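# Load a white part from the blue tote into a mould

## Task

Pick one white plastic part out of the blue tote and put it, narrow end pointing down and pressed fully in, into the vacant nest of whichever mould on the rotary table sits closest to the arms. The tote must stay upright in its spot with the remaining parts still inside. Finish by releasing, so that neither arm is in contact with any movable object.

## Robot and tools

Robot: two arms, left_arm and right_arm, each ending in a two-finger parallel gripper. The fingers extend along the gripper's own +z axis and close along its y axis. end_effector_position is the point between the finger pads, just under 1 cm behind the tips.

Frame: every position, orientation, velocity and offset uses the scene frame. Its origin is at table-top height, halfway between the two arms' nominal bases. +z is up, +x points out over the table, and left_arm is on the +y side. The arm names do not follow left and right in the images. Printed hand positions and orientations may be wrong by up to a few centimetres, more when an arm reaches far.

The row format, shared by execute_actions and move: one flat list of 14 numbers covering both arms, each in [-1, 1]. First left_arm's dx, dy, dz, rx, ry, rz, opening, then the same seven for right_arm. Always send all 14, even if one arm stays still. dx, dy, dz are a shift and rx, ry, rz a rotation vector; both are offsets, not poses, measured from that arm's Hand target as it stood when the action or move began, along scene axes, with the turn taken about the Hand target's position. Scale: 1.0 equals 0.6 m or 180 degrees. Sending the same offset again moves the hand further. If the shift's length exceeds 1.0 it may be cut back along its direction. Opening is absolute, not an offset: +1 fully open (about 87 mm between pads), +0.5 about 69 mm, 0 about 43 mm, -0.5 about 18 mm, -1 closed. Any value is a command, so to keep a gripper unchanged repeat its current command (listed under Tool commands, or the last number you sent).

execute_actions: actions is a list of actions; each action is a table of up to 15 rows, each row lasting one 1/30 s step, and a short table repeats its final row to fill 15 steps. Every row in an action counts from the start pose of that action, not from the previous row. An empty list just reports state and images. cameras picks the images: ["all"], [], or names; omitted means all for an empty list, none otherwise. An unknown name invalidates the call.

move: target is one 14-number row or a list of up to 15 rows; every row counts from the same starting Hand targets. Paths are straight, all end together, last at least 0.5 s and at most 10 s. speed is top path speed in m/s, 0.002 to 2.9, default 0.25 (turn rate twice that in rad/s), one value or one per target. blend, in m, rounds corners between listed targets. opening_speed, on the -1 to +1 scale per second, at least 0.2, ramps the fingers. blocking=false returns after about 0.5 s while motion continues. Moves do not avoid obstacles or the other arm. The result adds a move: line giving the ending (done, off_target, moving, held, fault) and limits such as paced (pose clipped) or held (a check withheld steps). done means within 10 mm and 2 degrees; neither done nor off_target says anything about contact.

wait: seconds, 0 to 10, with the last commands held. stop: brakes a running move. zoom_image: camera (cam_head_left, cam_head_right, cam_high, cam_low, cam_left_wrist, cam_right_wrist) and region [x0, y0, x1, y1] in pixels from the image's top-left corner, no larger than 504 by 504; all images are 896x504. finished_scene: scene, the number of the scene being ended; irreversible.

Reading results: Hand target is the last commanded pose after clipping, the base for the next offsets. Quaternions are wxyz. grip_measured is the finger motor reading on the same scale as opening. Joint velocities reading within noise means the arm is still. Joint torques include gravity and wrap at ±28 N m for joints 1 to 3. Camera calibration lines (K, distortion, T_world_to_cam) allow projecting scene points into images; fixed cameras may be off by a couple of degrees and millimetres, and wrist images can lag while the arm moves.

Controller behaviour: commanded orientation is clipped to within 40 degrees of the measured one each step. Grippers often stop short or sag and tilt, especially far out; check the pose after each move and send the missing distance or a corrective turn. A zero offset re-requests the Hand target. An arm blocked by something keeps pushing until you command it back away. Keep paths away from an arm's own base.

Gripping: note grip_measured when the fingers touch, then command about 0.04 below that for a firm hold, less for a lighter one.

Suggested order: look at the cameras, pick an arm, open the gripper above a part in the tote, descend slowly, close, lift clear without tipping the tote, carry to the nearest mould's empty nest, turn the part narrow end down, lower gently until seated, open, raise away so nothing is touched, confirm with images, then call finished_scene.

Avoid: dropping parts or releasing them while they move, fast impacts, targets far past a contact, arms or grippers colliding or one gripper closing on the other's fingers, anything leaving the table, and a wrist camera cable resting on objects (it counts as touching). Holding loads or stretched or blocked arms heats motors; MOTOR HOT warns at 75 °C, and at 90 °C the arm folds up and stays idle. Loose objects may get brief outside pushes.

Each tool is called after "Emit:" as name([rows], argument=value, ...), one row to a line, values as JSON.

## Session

Emit:
execute_actions(actions=[])

Emit:
zoom_image(camera="cam_high", region=[180, 150, 540, 350])

Scene clock: 0.00 s.
left_arm: end_effector_position=(+0.3120, +0.2415, +0.2616) grip_measured=+1.000 end_effector_quat_wxyz=(+0.542, +0.103, +0.831, +0.070) | right_arm: end_effector_position=(+0.2310, -0.4574, +0.1255) grip_measured=+0.985 end_effector_quat_wxyz=(+0.450, +0.120, +0.878, -0.108)
Joint positions: left_arm=[-0.537 0.881 0.854 -0.45 -0.503 0.007 1] | right_arm=[-0.232 0.823 0.419 -0.208 0.095 -0.034 0.993]
Joint velocities: within noise
Joint torques (N m): no reading
Motor temperatures (°C): left_arm=[29 31 35 28 27 29 28] | right_arm=[30 34 32 28 27 28 31]
Heat: left arm: 35 °C; right arm: 34 °C.
Hand target: left_arm +0.3125, +0.2412, +0.2659; +0.547, +0.101, +0.829, +0.068 | right_arm +0.2344, -0.4583, +0.1320; +0.458, +0.120, +0.874, -0.109
Tool commands: left_gripper/opening=+1.0 right_gripper/opening=+1.0
camera_calibration:
cam_left_wrist: T_world_to_cam=[[-0.0995639, -0.970617, -0.219066, 0.319436], [-0.954538, 0.155336, -0.254417, 0.348628], [0.28097, 0.183776, -0.941957, 0.249229], [0, 0, 0, 1]] pos_world=[0.294557, 0.210093, 0.393437]
cam_right_wrist: T_world_to_cam=[[-0.31501, -0.944202, 0.0961823, -0.375248], [-0.946053, 0.304287, -0.111325, 0.397031], [0.0758463, -0.126062, -0.989119, 0.190546], [0, 0, 0, 1]] pos_world=[0.242954, -0.451101, 0.268765]

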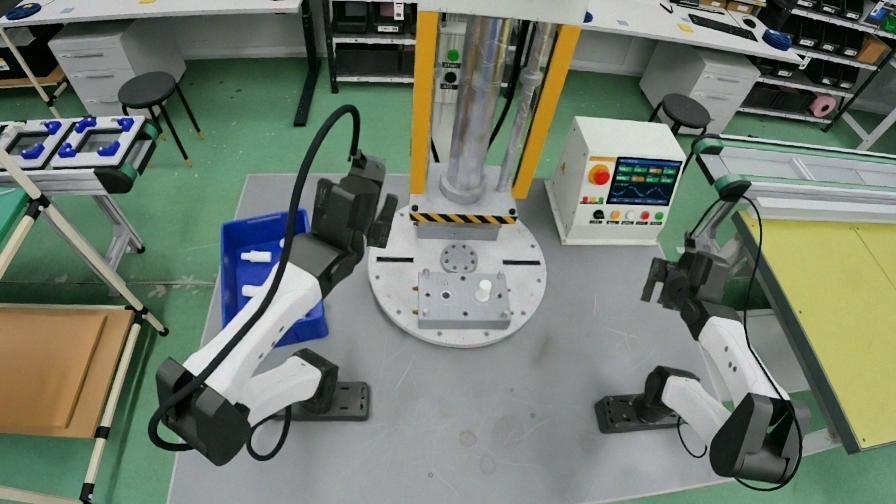

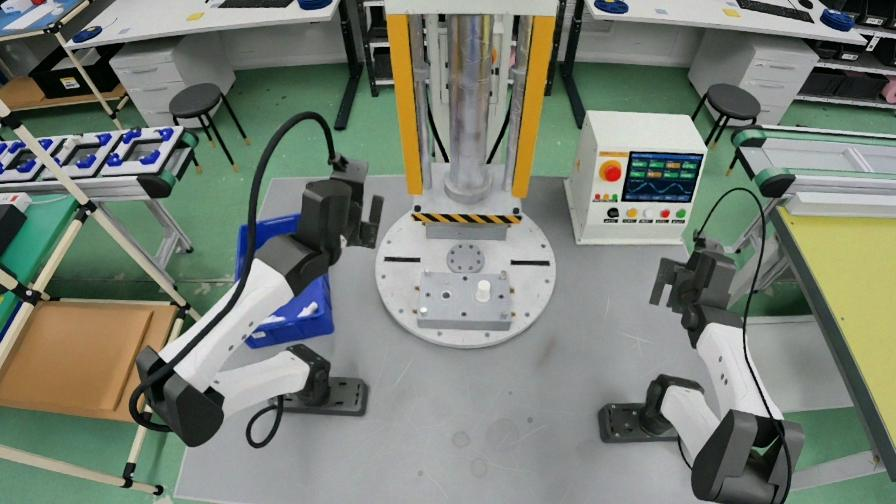

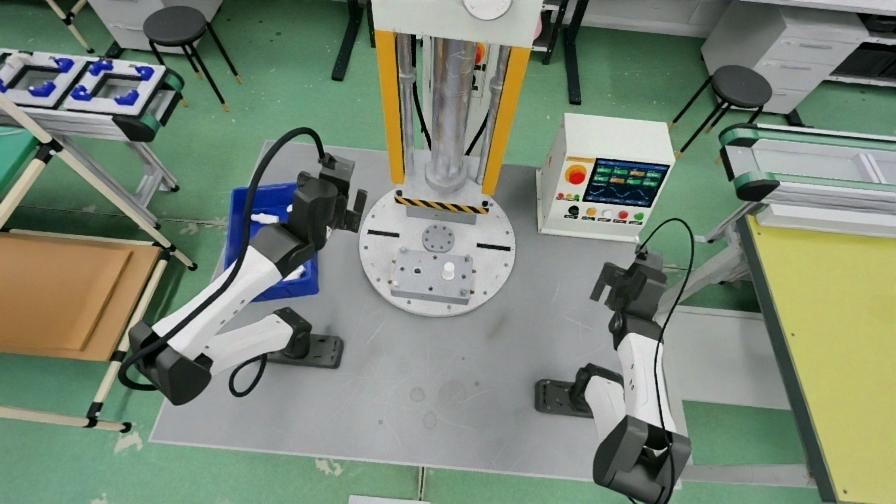

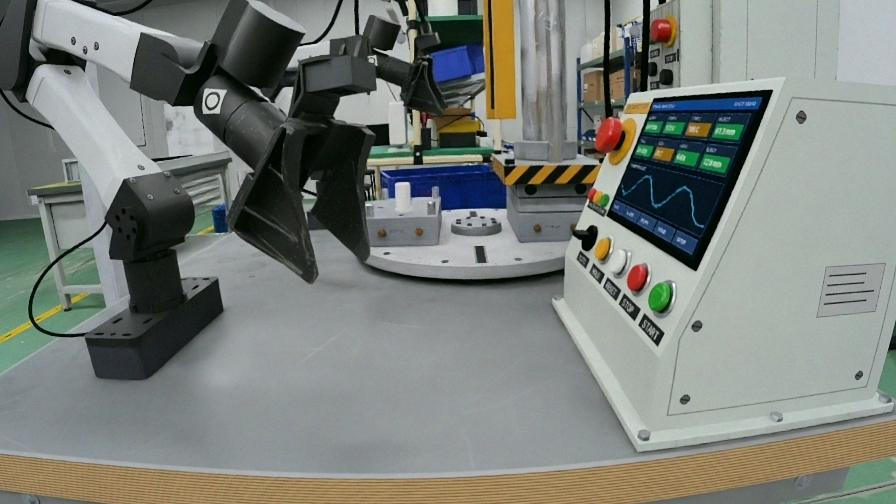

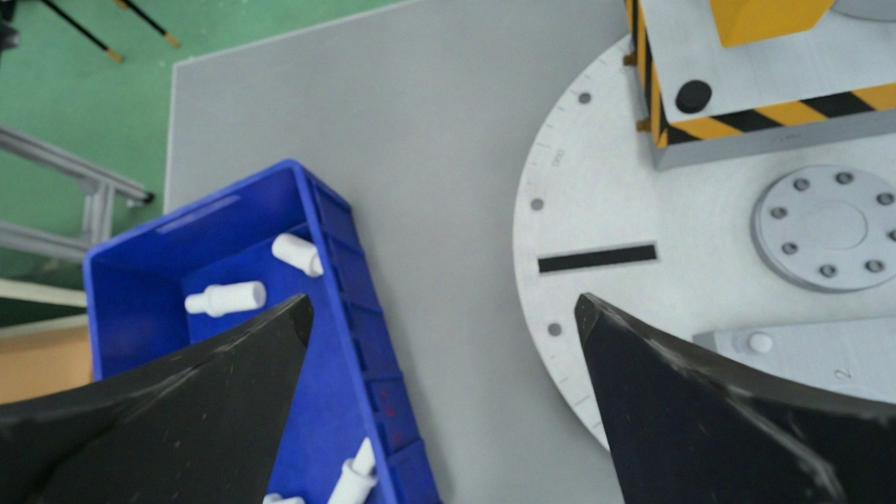

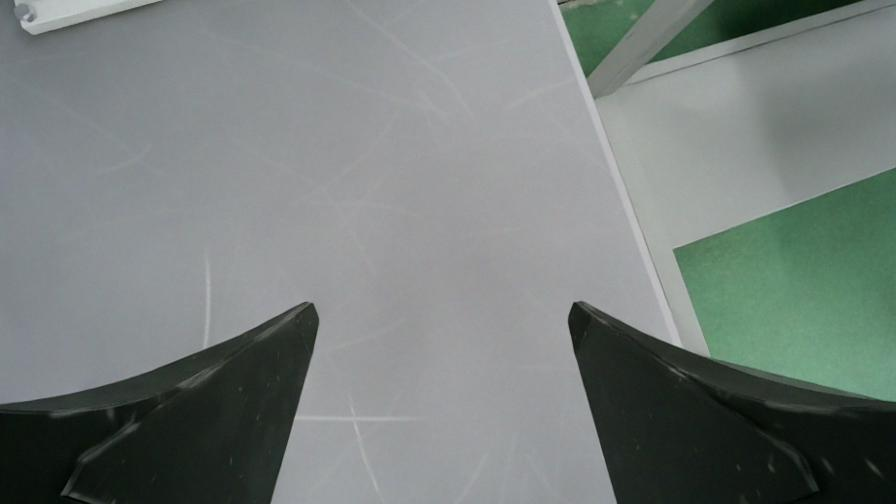

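Scaled by 1.400 from the camera's 896x504 image, which has a finer 1280x720 frame.

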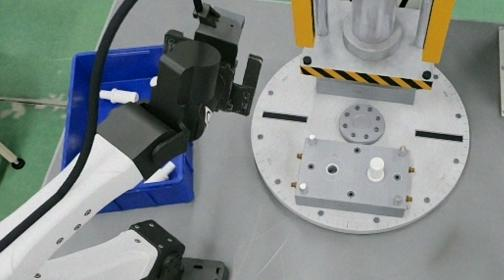

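Emit:
move(target=[-0.06, 0.2415, 0.0693, -0.104,0.0535,0.0686,1, 0,0,0,0,0,0,1], cameras=["all"])

Emit:
zoom_image(camera="cam_head_left", region=[180, 180, 380, 360])

Emit:
zoom_image(camera="cam_left_wrist", region=[120, 40, 520, 440])

Scene clock: 15.13 s.
left_arm: end_effector_position=(+0.2759, +0.3857, +0.3000) grip_measured=+1.000 end_effector_quat_wxyz=(+0.469, -0.079, +0.879, -0.018) | right_arm: end_effector_position=(+0.2310, -0.4574, +0.1255) grip_measured=+0.985 end_effector_quat_wxyz=(+0.450, +0.120, +0.878, -0.108)
Joint positions: left_arm=[0.511 0.928 1.18 -0.894 0.366 0.134 1] | right_arm=[-0.232 0.823 0.419 -0.208 0.095 -0.034 0.993]
Joint torques (N m): left_arm=[1.36 -0.62 10.43 1.58 0.39 0.1] | right_arm=[-0.34 -1.28 8.08 2.15 0.09 0.06]
Heat: left arm: 38 °C; right arm: 35 °C.
Hand target: left_arm +0.2765, +0.3861, +0.3076; +0.474, -0.073, +0.877, -0.018 | right_arm +0.2344, -0.4583, +0.1320; +0.458, +0.120, +0.874, -0.109
Off the commanded pose: left_arm 0.008 m, 1 deg | right_arm 0.007 m, 1 deg.
move: done
camera_calibration:
cam_left_wrist: T_world_to_cam=[[0.119236, -0.986165, 0.115155, 0.309581], [-0.987118, -0.130207, -0.0929687, 0.372159], [0.106677, -0.102587, -0.988987, 0.441667], [0, 0, 0, 1]] pos_world=[0.283336, 0.399065, 0.435752]
cam_right_wrist: T_world_to_cam=[[-0.31501, -0.944202, 0.0961823, -0.375248], [-0.946053, 0.304287, -0.111325, 0.397031], [0.0758463, -0.126062, -0.989119, 0.190546], [0, 0, 0, 1]] pos_world=[0.242954, -0.451101, 0.268765]

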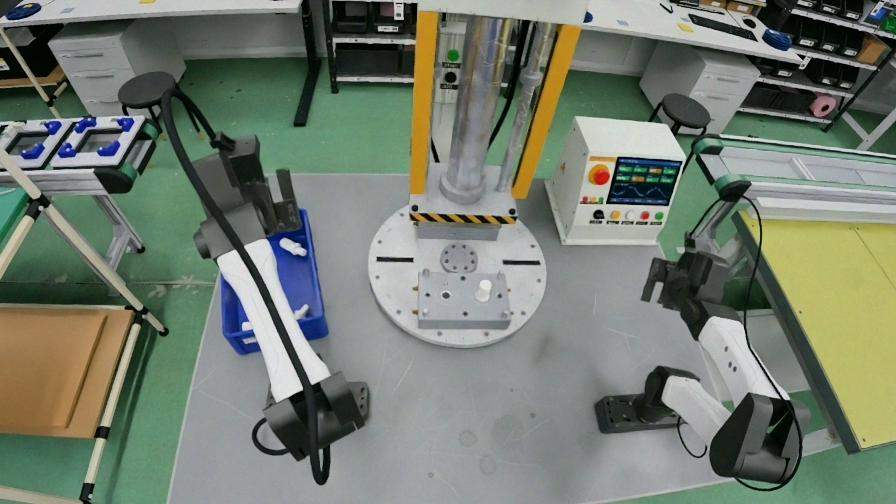

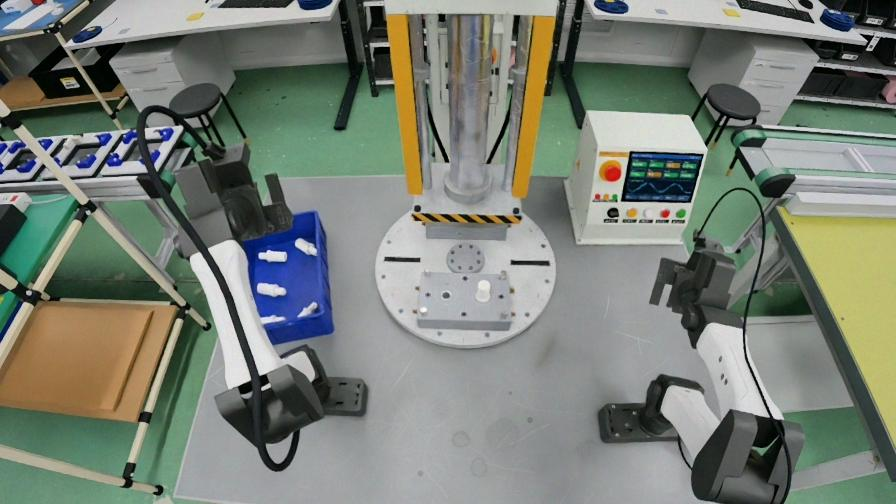

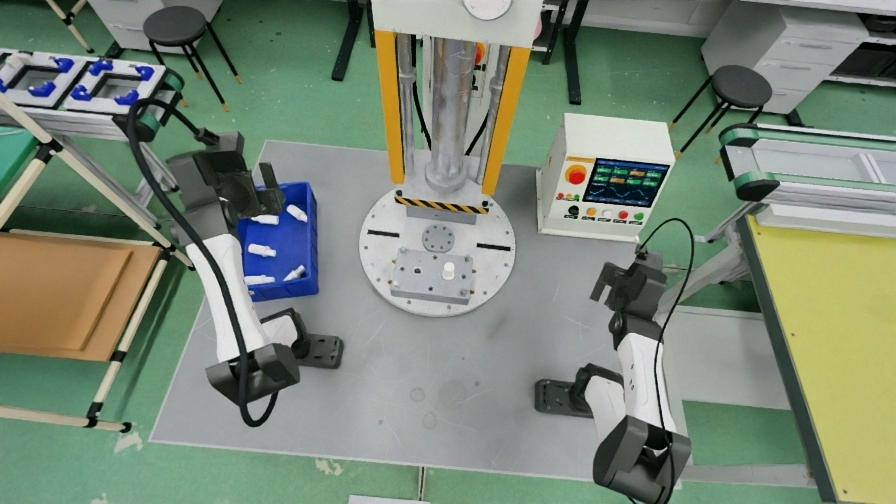

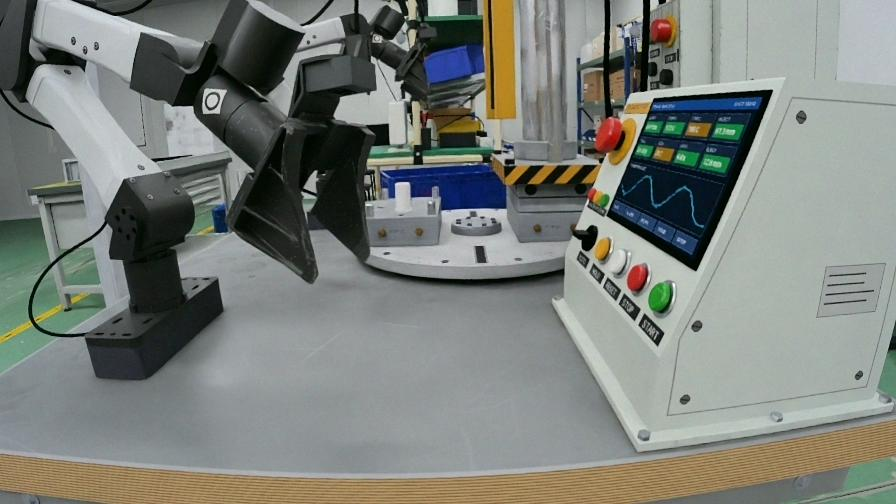

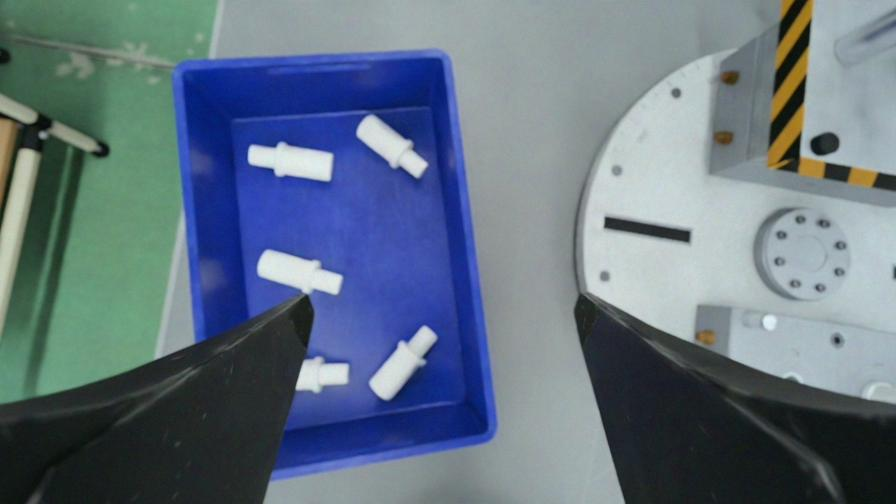

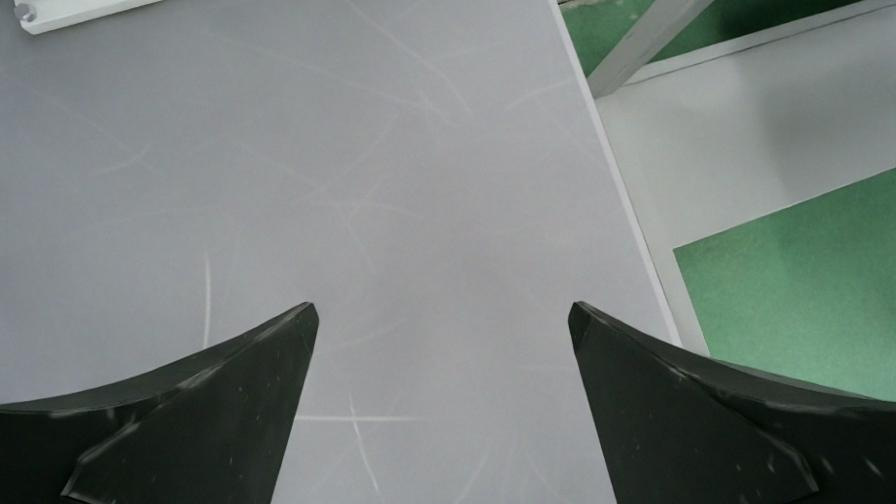

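Scaled by 2.520 from the camera's 896x504 image, which has a finer 1280x720 frame.

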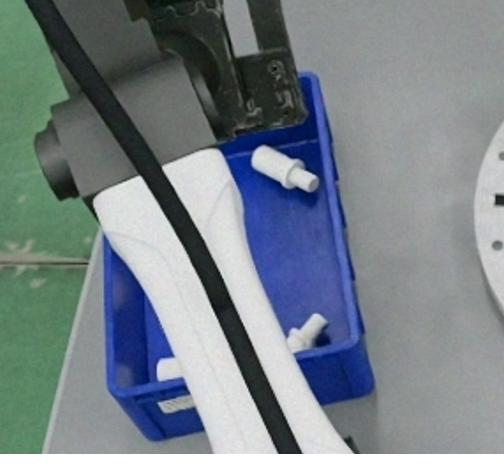

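Scaled by 1.260 from the camera's 896x504 image, which has a finer 1280x720 frame.

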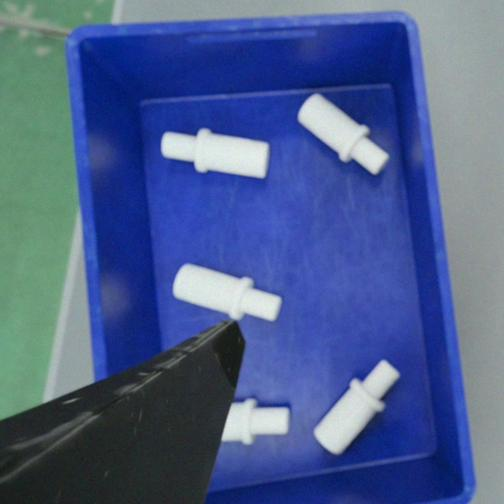

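Emit:
move(target=[0.0205, 0.172, -0.146, -0.0431,0.0943,0.4076,0.3, 0,0,0,0,0,0,1], cameras=["all"], speed=0.3)

Emit:
zoom_image(camera="cam_high", region=[160, 100, 360, 320])

Scene clock: 100.30 s.
left_arm: end_effector_position=(+0.2878, +0.4828, +0.2148) grip_measured=+0.300 end_effector_quat_wxyz=(+0.257, -0.605, +0.723, +0.213) | right_arm: end_effector_position=(+0.2310, -0.4574, +0.1255) grip_measured=+0.985 end_effector_quat_wxyz=(+0.450, +0.120, +0.878, -0.108)
Joint positions: left_arm=[0.362 1.436 1.348 -1.094 -0.574 -0.927 0.65] | right_arm=[-0.232 0.823 0.419 -0.208 0.095 -0.034 0.993]
Joint torques (N m): left_arm=[1.36 -3.95 10.41 0.84 -0.5 -0.07] | right_arm=[-0.31 -1.28 8.12 2.1 0.08 0.01]
Motor temperatures (°C): left_arm=[29 30 44 32 27 29 28] | right_arm=[29 34 43 37 27 28 31]
Heat: left arm: 44 °C; right arm: 43 °C.
Hand target: left_arm +0.2887, +0.4894, +0.2200; +0.260, -0.612, +0.713, +0.223 | right_arm +0.2344, -0.4583, +0.1320; +0.458, +0.120, +0.874, -0.109
Off the commanded pose: left_arm 0.008 m, 2 deg | right_arm 0.007 m, 1 deg.
move: done
camera_calibration:
cam_left_wrist: T_world_to_cam=[[0.984088, -0.177282, 0.0118803, -0.203471], [-0.176083, -0.964121, 0.198661, 0.495111], [-0.023765, -0.197592, -0.979996, 0.447553], [0, 0, 0, 1]] pos_world=[0.298051, 0.529707, 0.342659]
cam_right_wrist: T_world_to_cam=[[-0.31501, -0.944202, 0.0961823, -0.375248], [-0.946053, 0.304287, -0.111325, 0.397031], [0.0758463, -0.126062, -0.989119, 0.190546], [0, 0, 0, 1]] pos_world=[0.242954, -0.451101, 0.268765]

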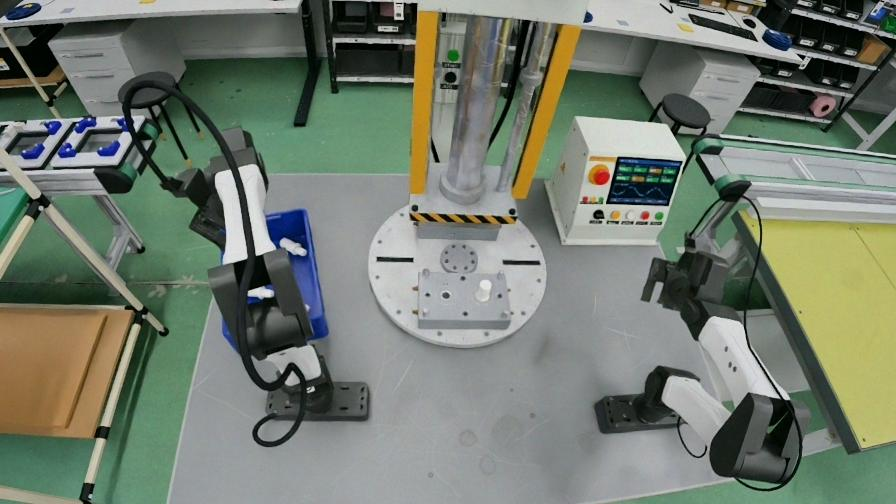

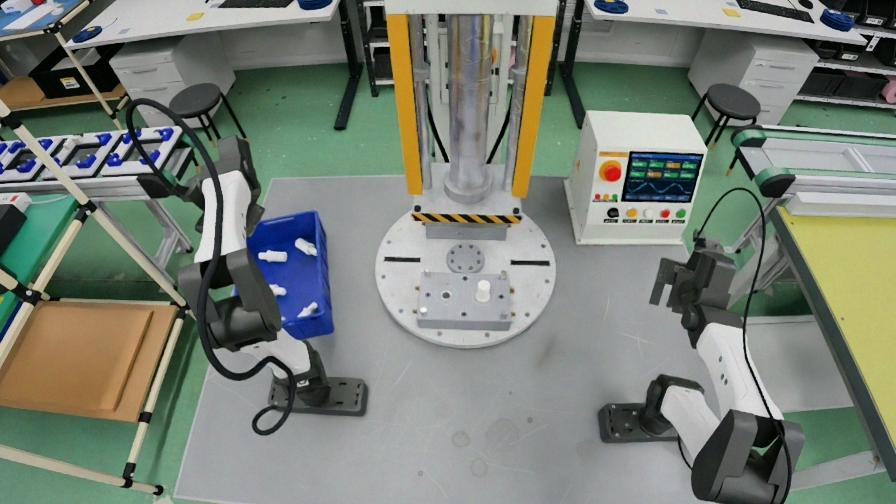

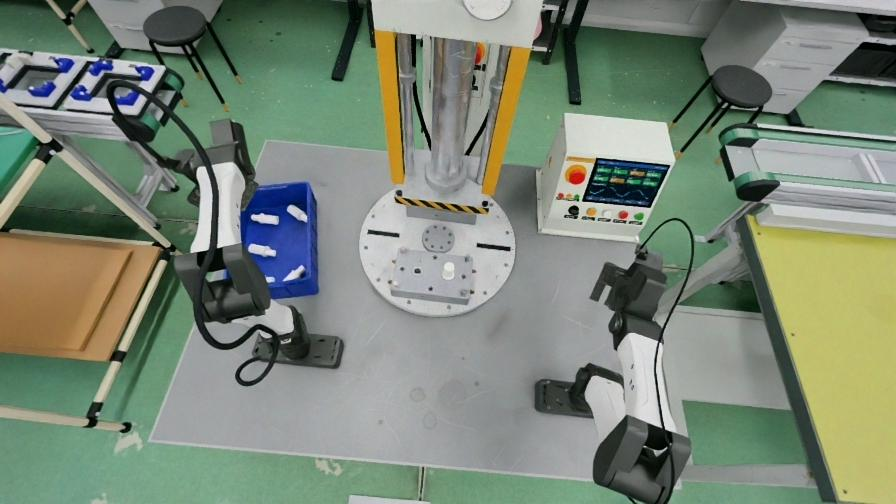

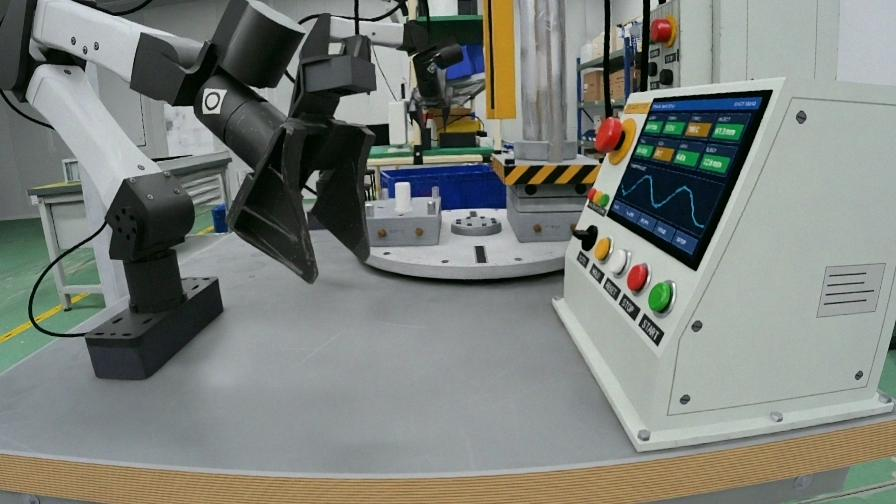

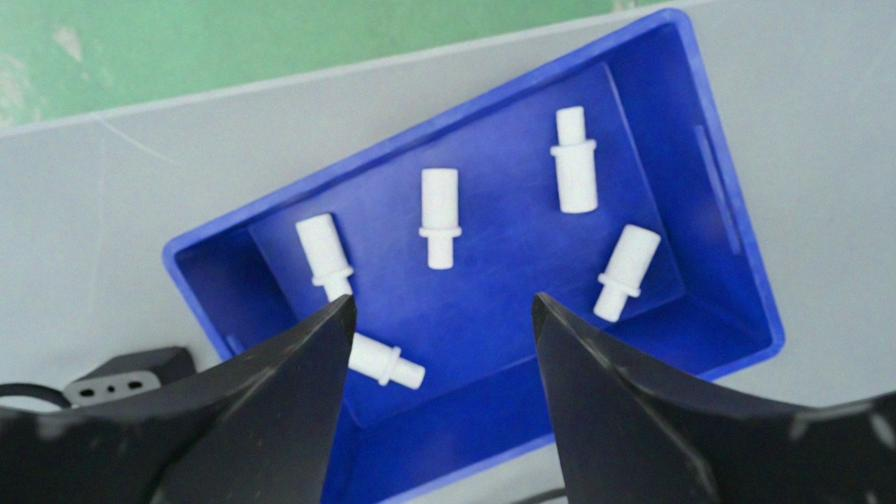

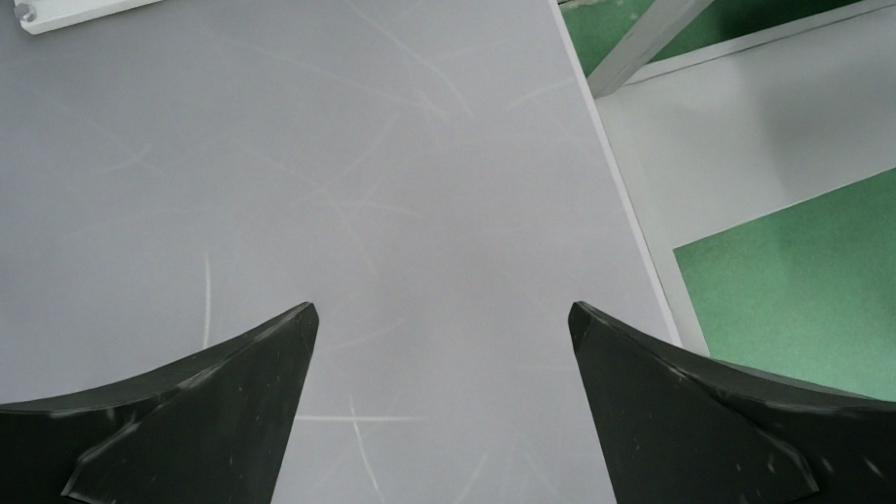

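Scaled by 2.291 from the camera's 896x504 image, which has a finer 1280x720 frame.

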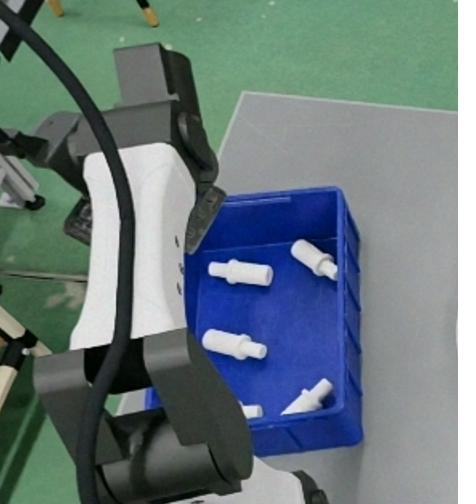

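Emit:
move(target=[0.002, 0.006, -0.24, 0,0,0,0.3, 0,0,0,0,0,0,1], cameras=["all"], speed=0.15)

Emit:
zoom_image(camera="cam_high", region=[160, 100, 360, 320])

Scene clock: 115.37 s.
left_arm: end_effector_position=(+0.2919, +0.4881, +0.0799) grip_measured=+0.300 end_effector_quat_wxyz=(+0.260, -0.609, +0.718, +0.214) | right_arm: end_effector_position=(+0.2310, -0.4574, +0.1255) grip_measured=+0.985 end_effector_quat_wxyz=(+0.450, +0.120, +0.878, -0.108)
Joint positions: left_arm=[0.372 1.519 0.873 -0.526 -0.576 -0.928 0.65] | right_arm=[-0.232 0.823 0.419 -0.208 0.095 -0.034 0.993]
Joint torques (N m): left_arm=[1.37 -4.4 6.69 1.16 -0.42 0.02] | right_arm=[-0.28 -1.17 8.09 2.14 0.09 0.01]
Heat: left arm: 45 °C; right arm: 43 °C.
Hand target: left_arm +0.2900, +0.4929, +0.0759; +0.260, -0.612, +0.713, +0.223 | right_arm +0.2344, -0.4583, +0.1320; +0.458, +0.120, +0.874, -0.109
Off the commanded pose: left_arm 0.007 m, 1 deg | right_arm 0.007 m, 1 deg.
move: done
camera_calibration:
cam_left_wrist: T_world_to_cam=[[0.986028, -0.165383, 0.0199364, -0.21197], [-0.166118, -0.967314, 0.191592, 0.526996], [-0.0124014, -0.192227, -0.981272, 0.310722], [0, 0, 0, 1]] pos_world=[0.300405, 0.534444, 0.208161]
cam_right_wrist: T_world_to_cam=[[-0.31501, -0.944202, 0.0961823, -0.375248], [-0.946053, 0.304287, -0.111325, 0.397031], [0.0758463, -0.126062, -0.989119, 0.190546], [0, 0, 0, 1]] pos_world=[0.242954, -0.451101, 0.268765]

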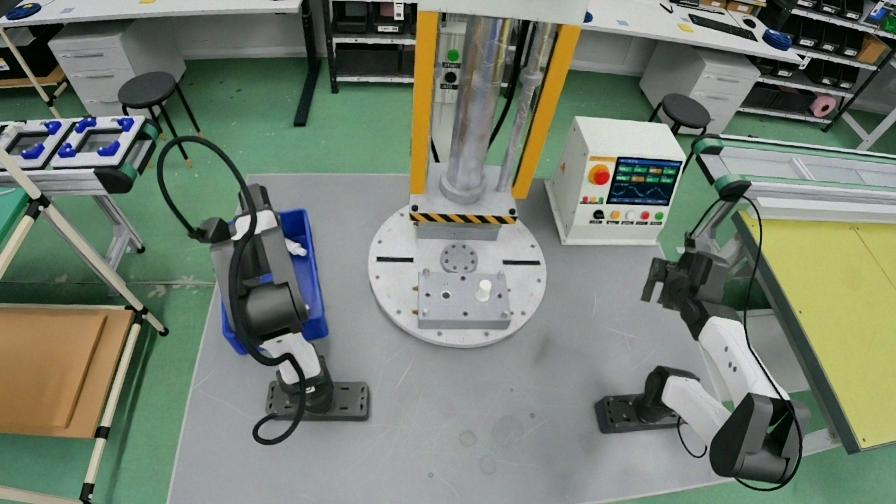

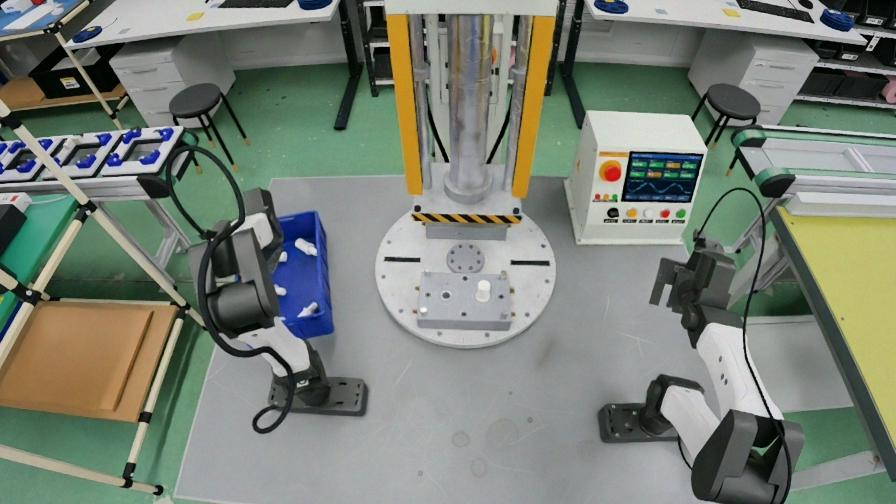

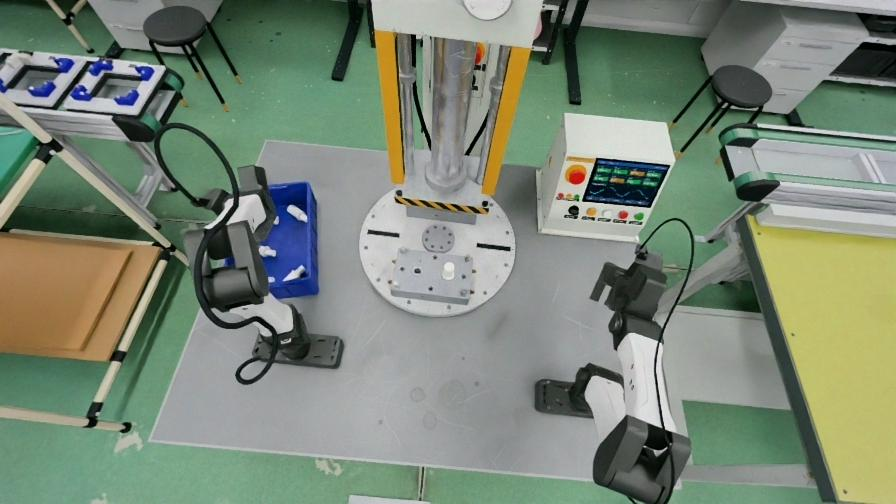

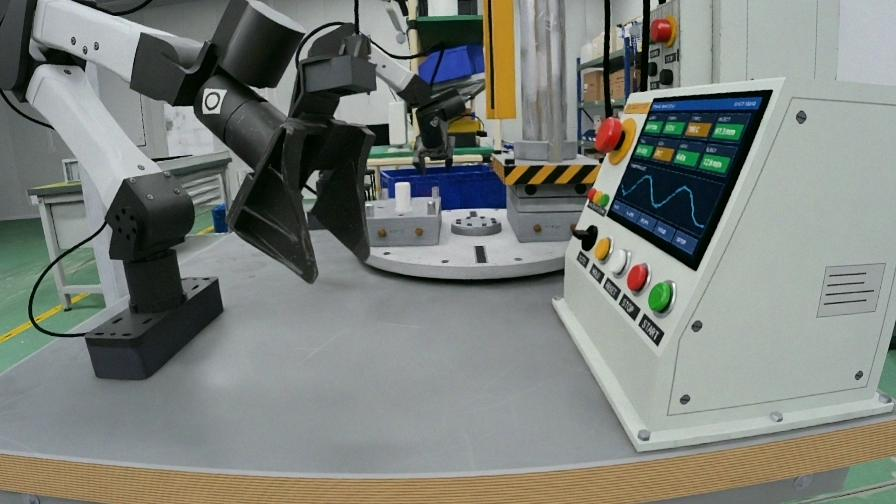

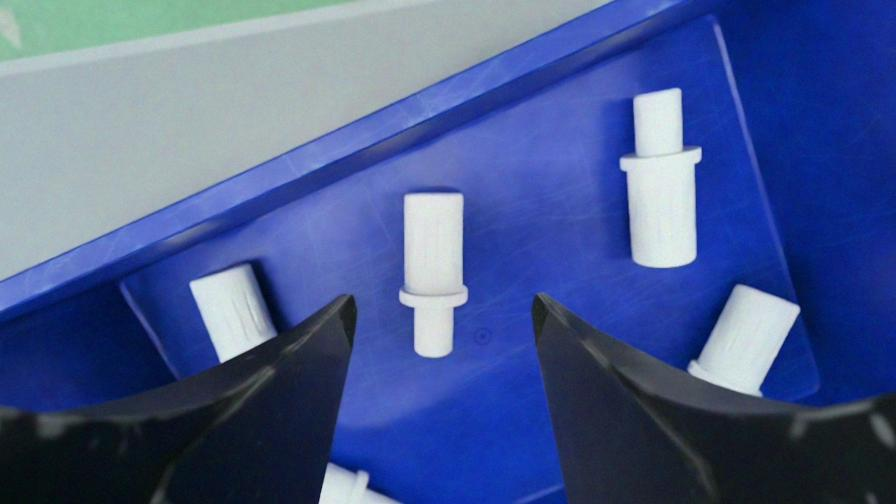

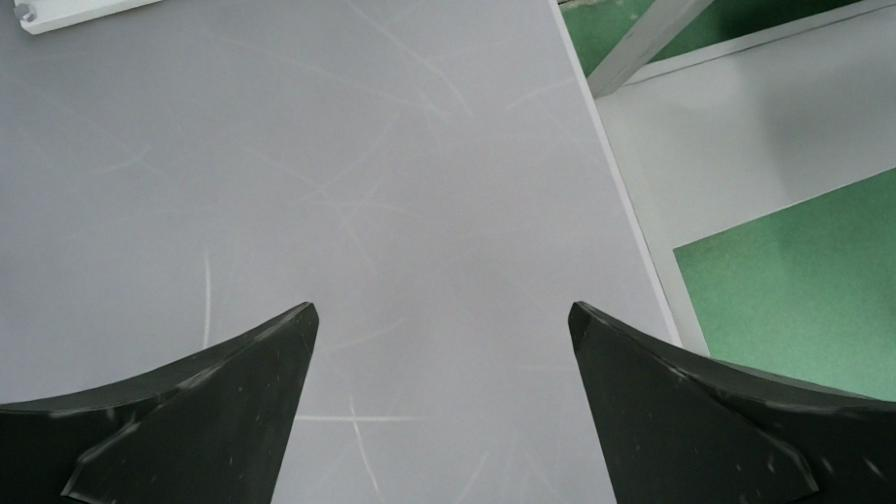

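Scaled by 2.291 from the camera's 896x504 image, which has a finer 1280x720 frame.

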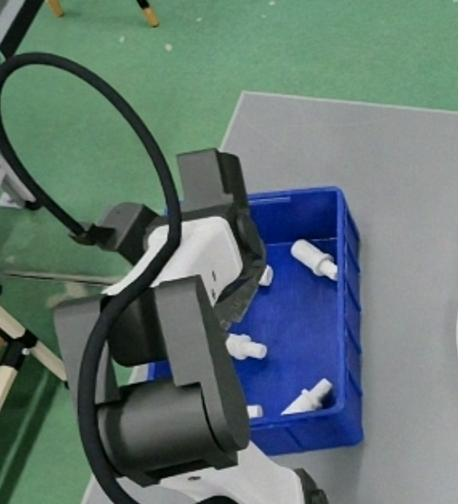

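Emit:
move(target=[-0.006, 0.007, -0.088, 0,0,0,0.3, 0,0,0,0,0,0,1], cameras=["cam_left_wrist","cam_high","cam_head_right"], speed=0.08)

Emit:
zoom_image(camera="cam_high", region=[160, 100, 360, 320])

Scene clock: 132.37 s.
left_arm: end_effector_position=(+0.2890, +0.4938, +0.0277) grip_measured=+0.300 end_effector_quat_wxyz=(+0.262, -0.612, +0.714, +0.217) | right_arm: end_effector_position=(+0.2310, -0.4574, +0.1255) grip_measured=+0.985 end_effector_quat_wxyz=(+0.450, +0.120, +0.878, -0.108)
Joint positions: left_arm=[0.392 1.63 0.741 -0.27 -0.576 -0.913 0.65] | right_arm=[-0.232 0.823 0.419 -0.208 0.095 -0.034 0.993]
Joint torques (N m): left_arm=[1.37 -4.66 5.89 1.19 -0.34 0.09] | right_arm=[-0.35 -1.1 8.16 2.13 0.1 0.04]
Heat: left arm: 43 °C; right arm: 44 °C.
Hand target: left_arm +0.2864, +0.4971, +0.0231; +0.260, -0.612, +0.713, +0.223 | right_arm +0.2344, -0.4583, +0.1320; +0.458, +0.120, +0.874, -0.109
Off the commanded pose: left_arm 0.006 m, 1 deg | right_arm 0.007 m, 1 deg.
move: done
camera_calibration:
cam_left_wrist: T_world_to_cam=[[0.987338, -0.15724, 0.0209581, -0.211589], [-0.158385, -0.969811, 0.185421, 0.541345], [-0.00883029, -0.186393, -0.982436, 0.256713], [0, 0, 0, 1]] pos_world=[0.296917, 0.539582, 0.156261]
Images, in order (width x height): cam_head_right 896x504, cam_high 896x504, cam_left_wrist 896x504.

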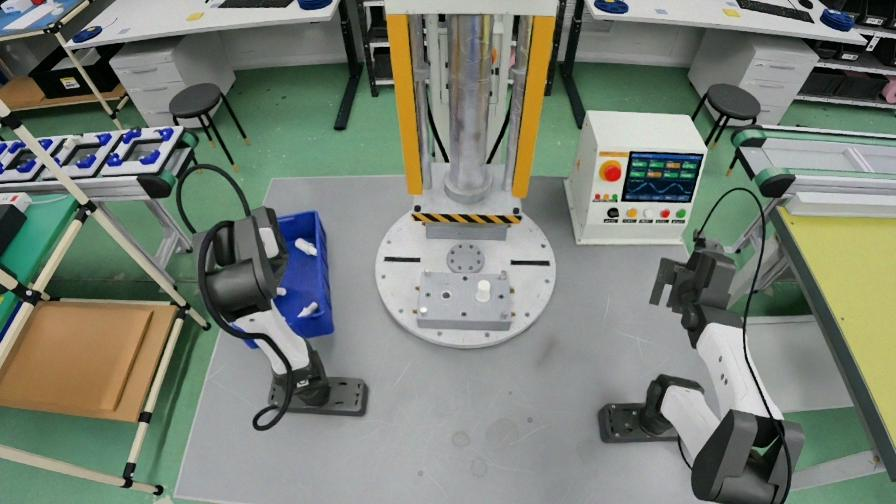

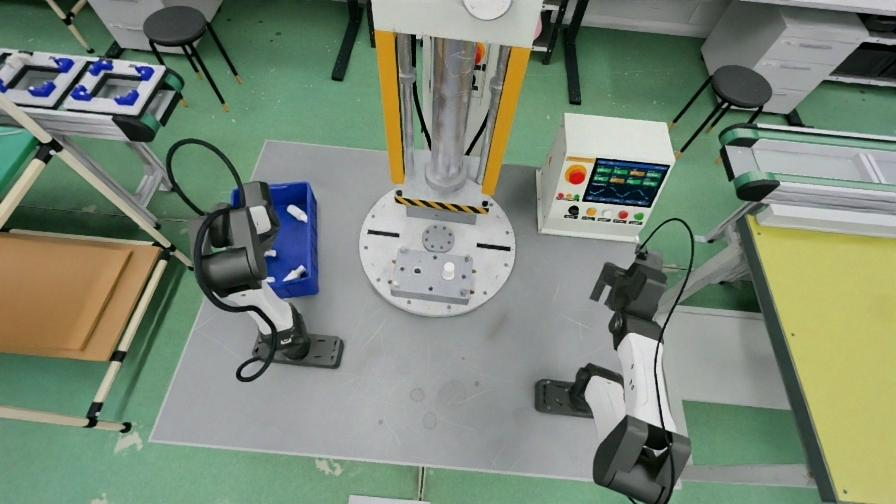

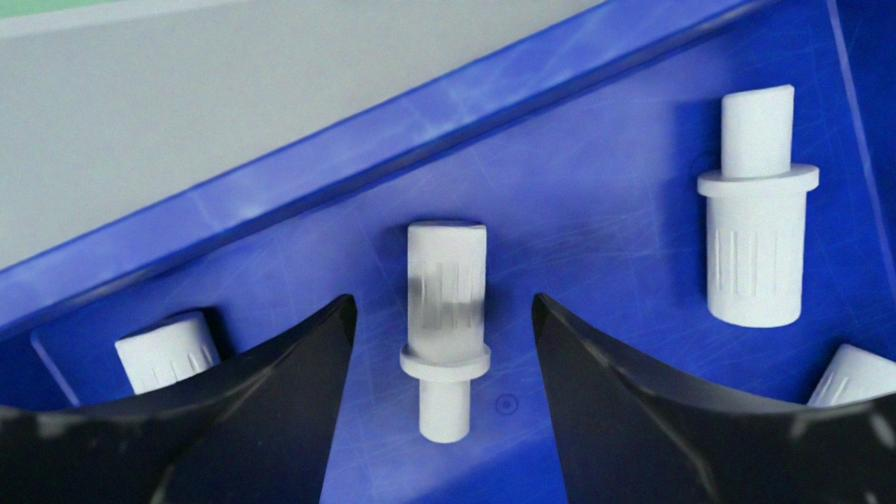

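Scaled by 2.291 from the camera's 896x504 image, which has a finer 1280x720 frame.

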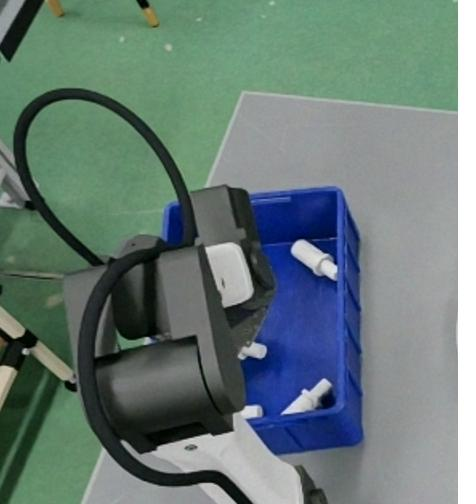

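Emit:
move(target=[0, 0, -0.008, 0,0,0,0.2, 0,0,0,0,0,0,1], speed=0.05)

Emit:
move(target=[0, 0, 0.002, 0,0,0,-0.7, 0,0,0,0,0,0,1], opening_speed=0.5, cameras=["cam_left_wrist","cam_head_right"], speed=0.05)

Scene clock: 138.43 s.
left_arm: end_effector_position=(+0.2896, +0.4941, +0.0236) grip_measured=+0.200 end_effector_quat_wxyz=(+0.263, -0.612, +0.714, +0.217) | right_arm: end_effector_position=(+0.2310, -0.4574, +0.1255) grip_measured=+0.985 end_effector_quat_wxyz=(+0.450, +0.120, +0.878, -0.108)
Joint positions: left_arm=[0.392 1.642 0.733 -0.248 -0.576 -0.913 0.6] | right_arm=[-0.232 0.823 0.419 -0.208 0.095 -0.034 0.993]
Joint torques (N m): left_arm=[1.36 -4.6 5.72 1.19 -0.33 0.08] | right_arm=[-0.4 -1.35 8.09 2.13 0.09 0.01]
Heat: left arm: 42 °C; right arm: 44 °C.
Hand target: left_arm +0.2865, +0.4972, +0.0184; +0.260, -0.612, +0.713, +0.223 | right_arm +0.2344, -0.4583, +0.1320; +0.458, +0.120, +0.874, -0.109
Off the commanded pose: left_arm 0.007 m, 1 deg | right_arm 0.007 m, 1 deg.
move: done
camera_calibration:
cam_left_wrist: T_world_to_cam=[[0.987257, -0.15751, 0.0226736, -0.211885], [-0.158978, -0.969939, 0.184241, 0.542682], [-0.0070278, -0.185498, -0.98262, 0.251717], [0, 0, 0, 1]] pos_world=[0.297228, 0.539687, 0.152162]
cam_right_wrist: T_world_to_cam=[[-0.31501, -0.944202, 0.0961823, -0.375248], [-0.946053, 0.304287, -0.111325, 0.397031], [0.0758463, -0.126062, -0.989119, 0.190546], [0, 0, 0, 1]] pos_world=[0.242954, -0.451101, 0.268765]

Scene clock: 140.43 s.
left_arm: end_effector_position=(+0.2896, +0.4941, +0.0237) grip_measured=-0.344 end_effector_quat_wxyz=(+0.263, -0.612, +0.714, +0.216) | right_arm: end_effector_position=(+0.2310, -0.4574, +0.1255) grip_measured=+0.985 end_effector_quat_wxyz=(+0.450, +0.120, +0.878, -0.108)
Joint positions: left_arm=[0.392 1.642 0.733 -0.248 -0.576 -0.913 0.328] | right_arm=[-0.232 0.823 0.419 -0.208 0.095 -0.034 0.993]
Joint torques (N m): left_arm=[1.33 -4.79 5.94 1.15 -0.33 0.08] | right_arm=[-0.35 -1.29 8.23 2.11 0.11 0.01]
Heat: left arm: 42 °C; right arm: 44 °C.
Hand target: left_arm +0.2864, +0.4971, +0.0196; +0.260, -0.612, +0.713, +0.223 | right_arm +0.2344, -0.4583, +0.1320; +0.458, +0.120, +0.874, -0.109
Off the commanded pose: left_arm 0.006 m, 1 deg | right_arm 0.007 m, 1 deg.
move: done
camera_calibration:
cam_left_wrist: T_world_to_cam=[[0.987246, -0.15754, 0.022965, -0.212012], [-0.159063, -0.969952, 0.184098, 0.542734], [-0.0067279, -0.185403, -0.98264, 0.251679], [0, 0, 0, 1]] pos_world=[0.29733, 0.539687, 0.152262]
Images, in order (width x height): cam_head_right 896x504, cam_left_wrist 896x504.

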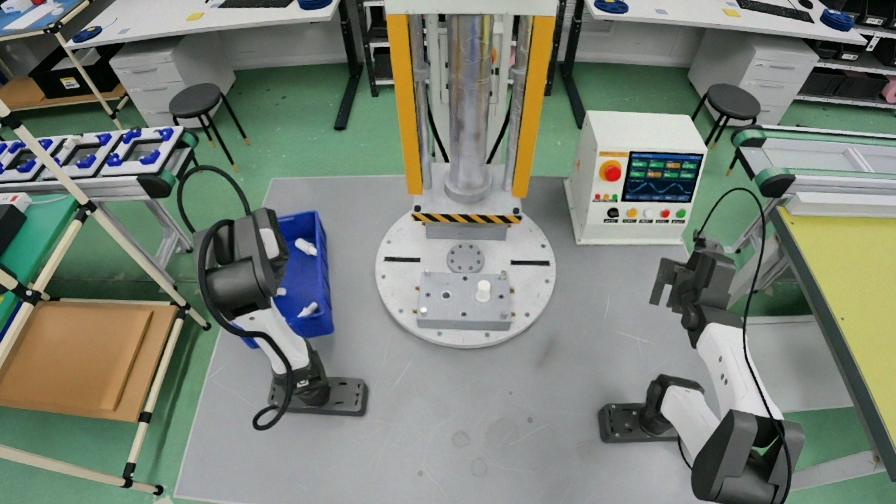

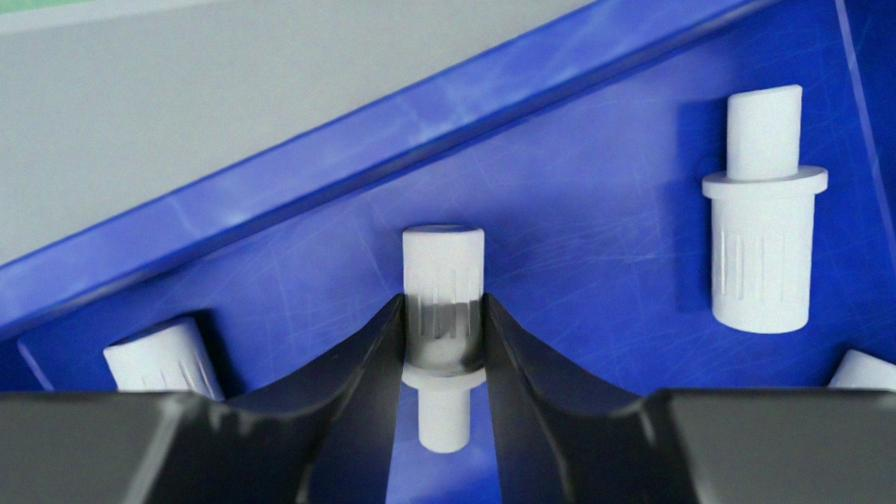

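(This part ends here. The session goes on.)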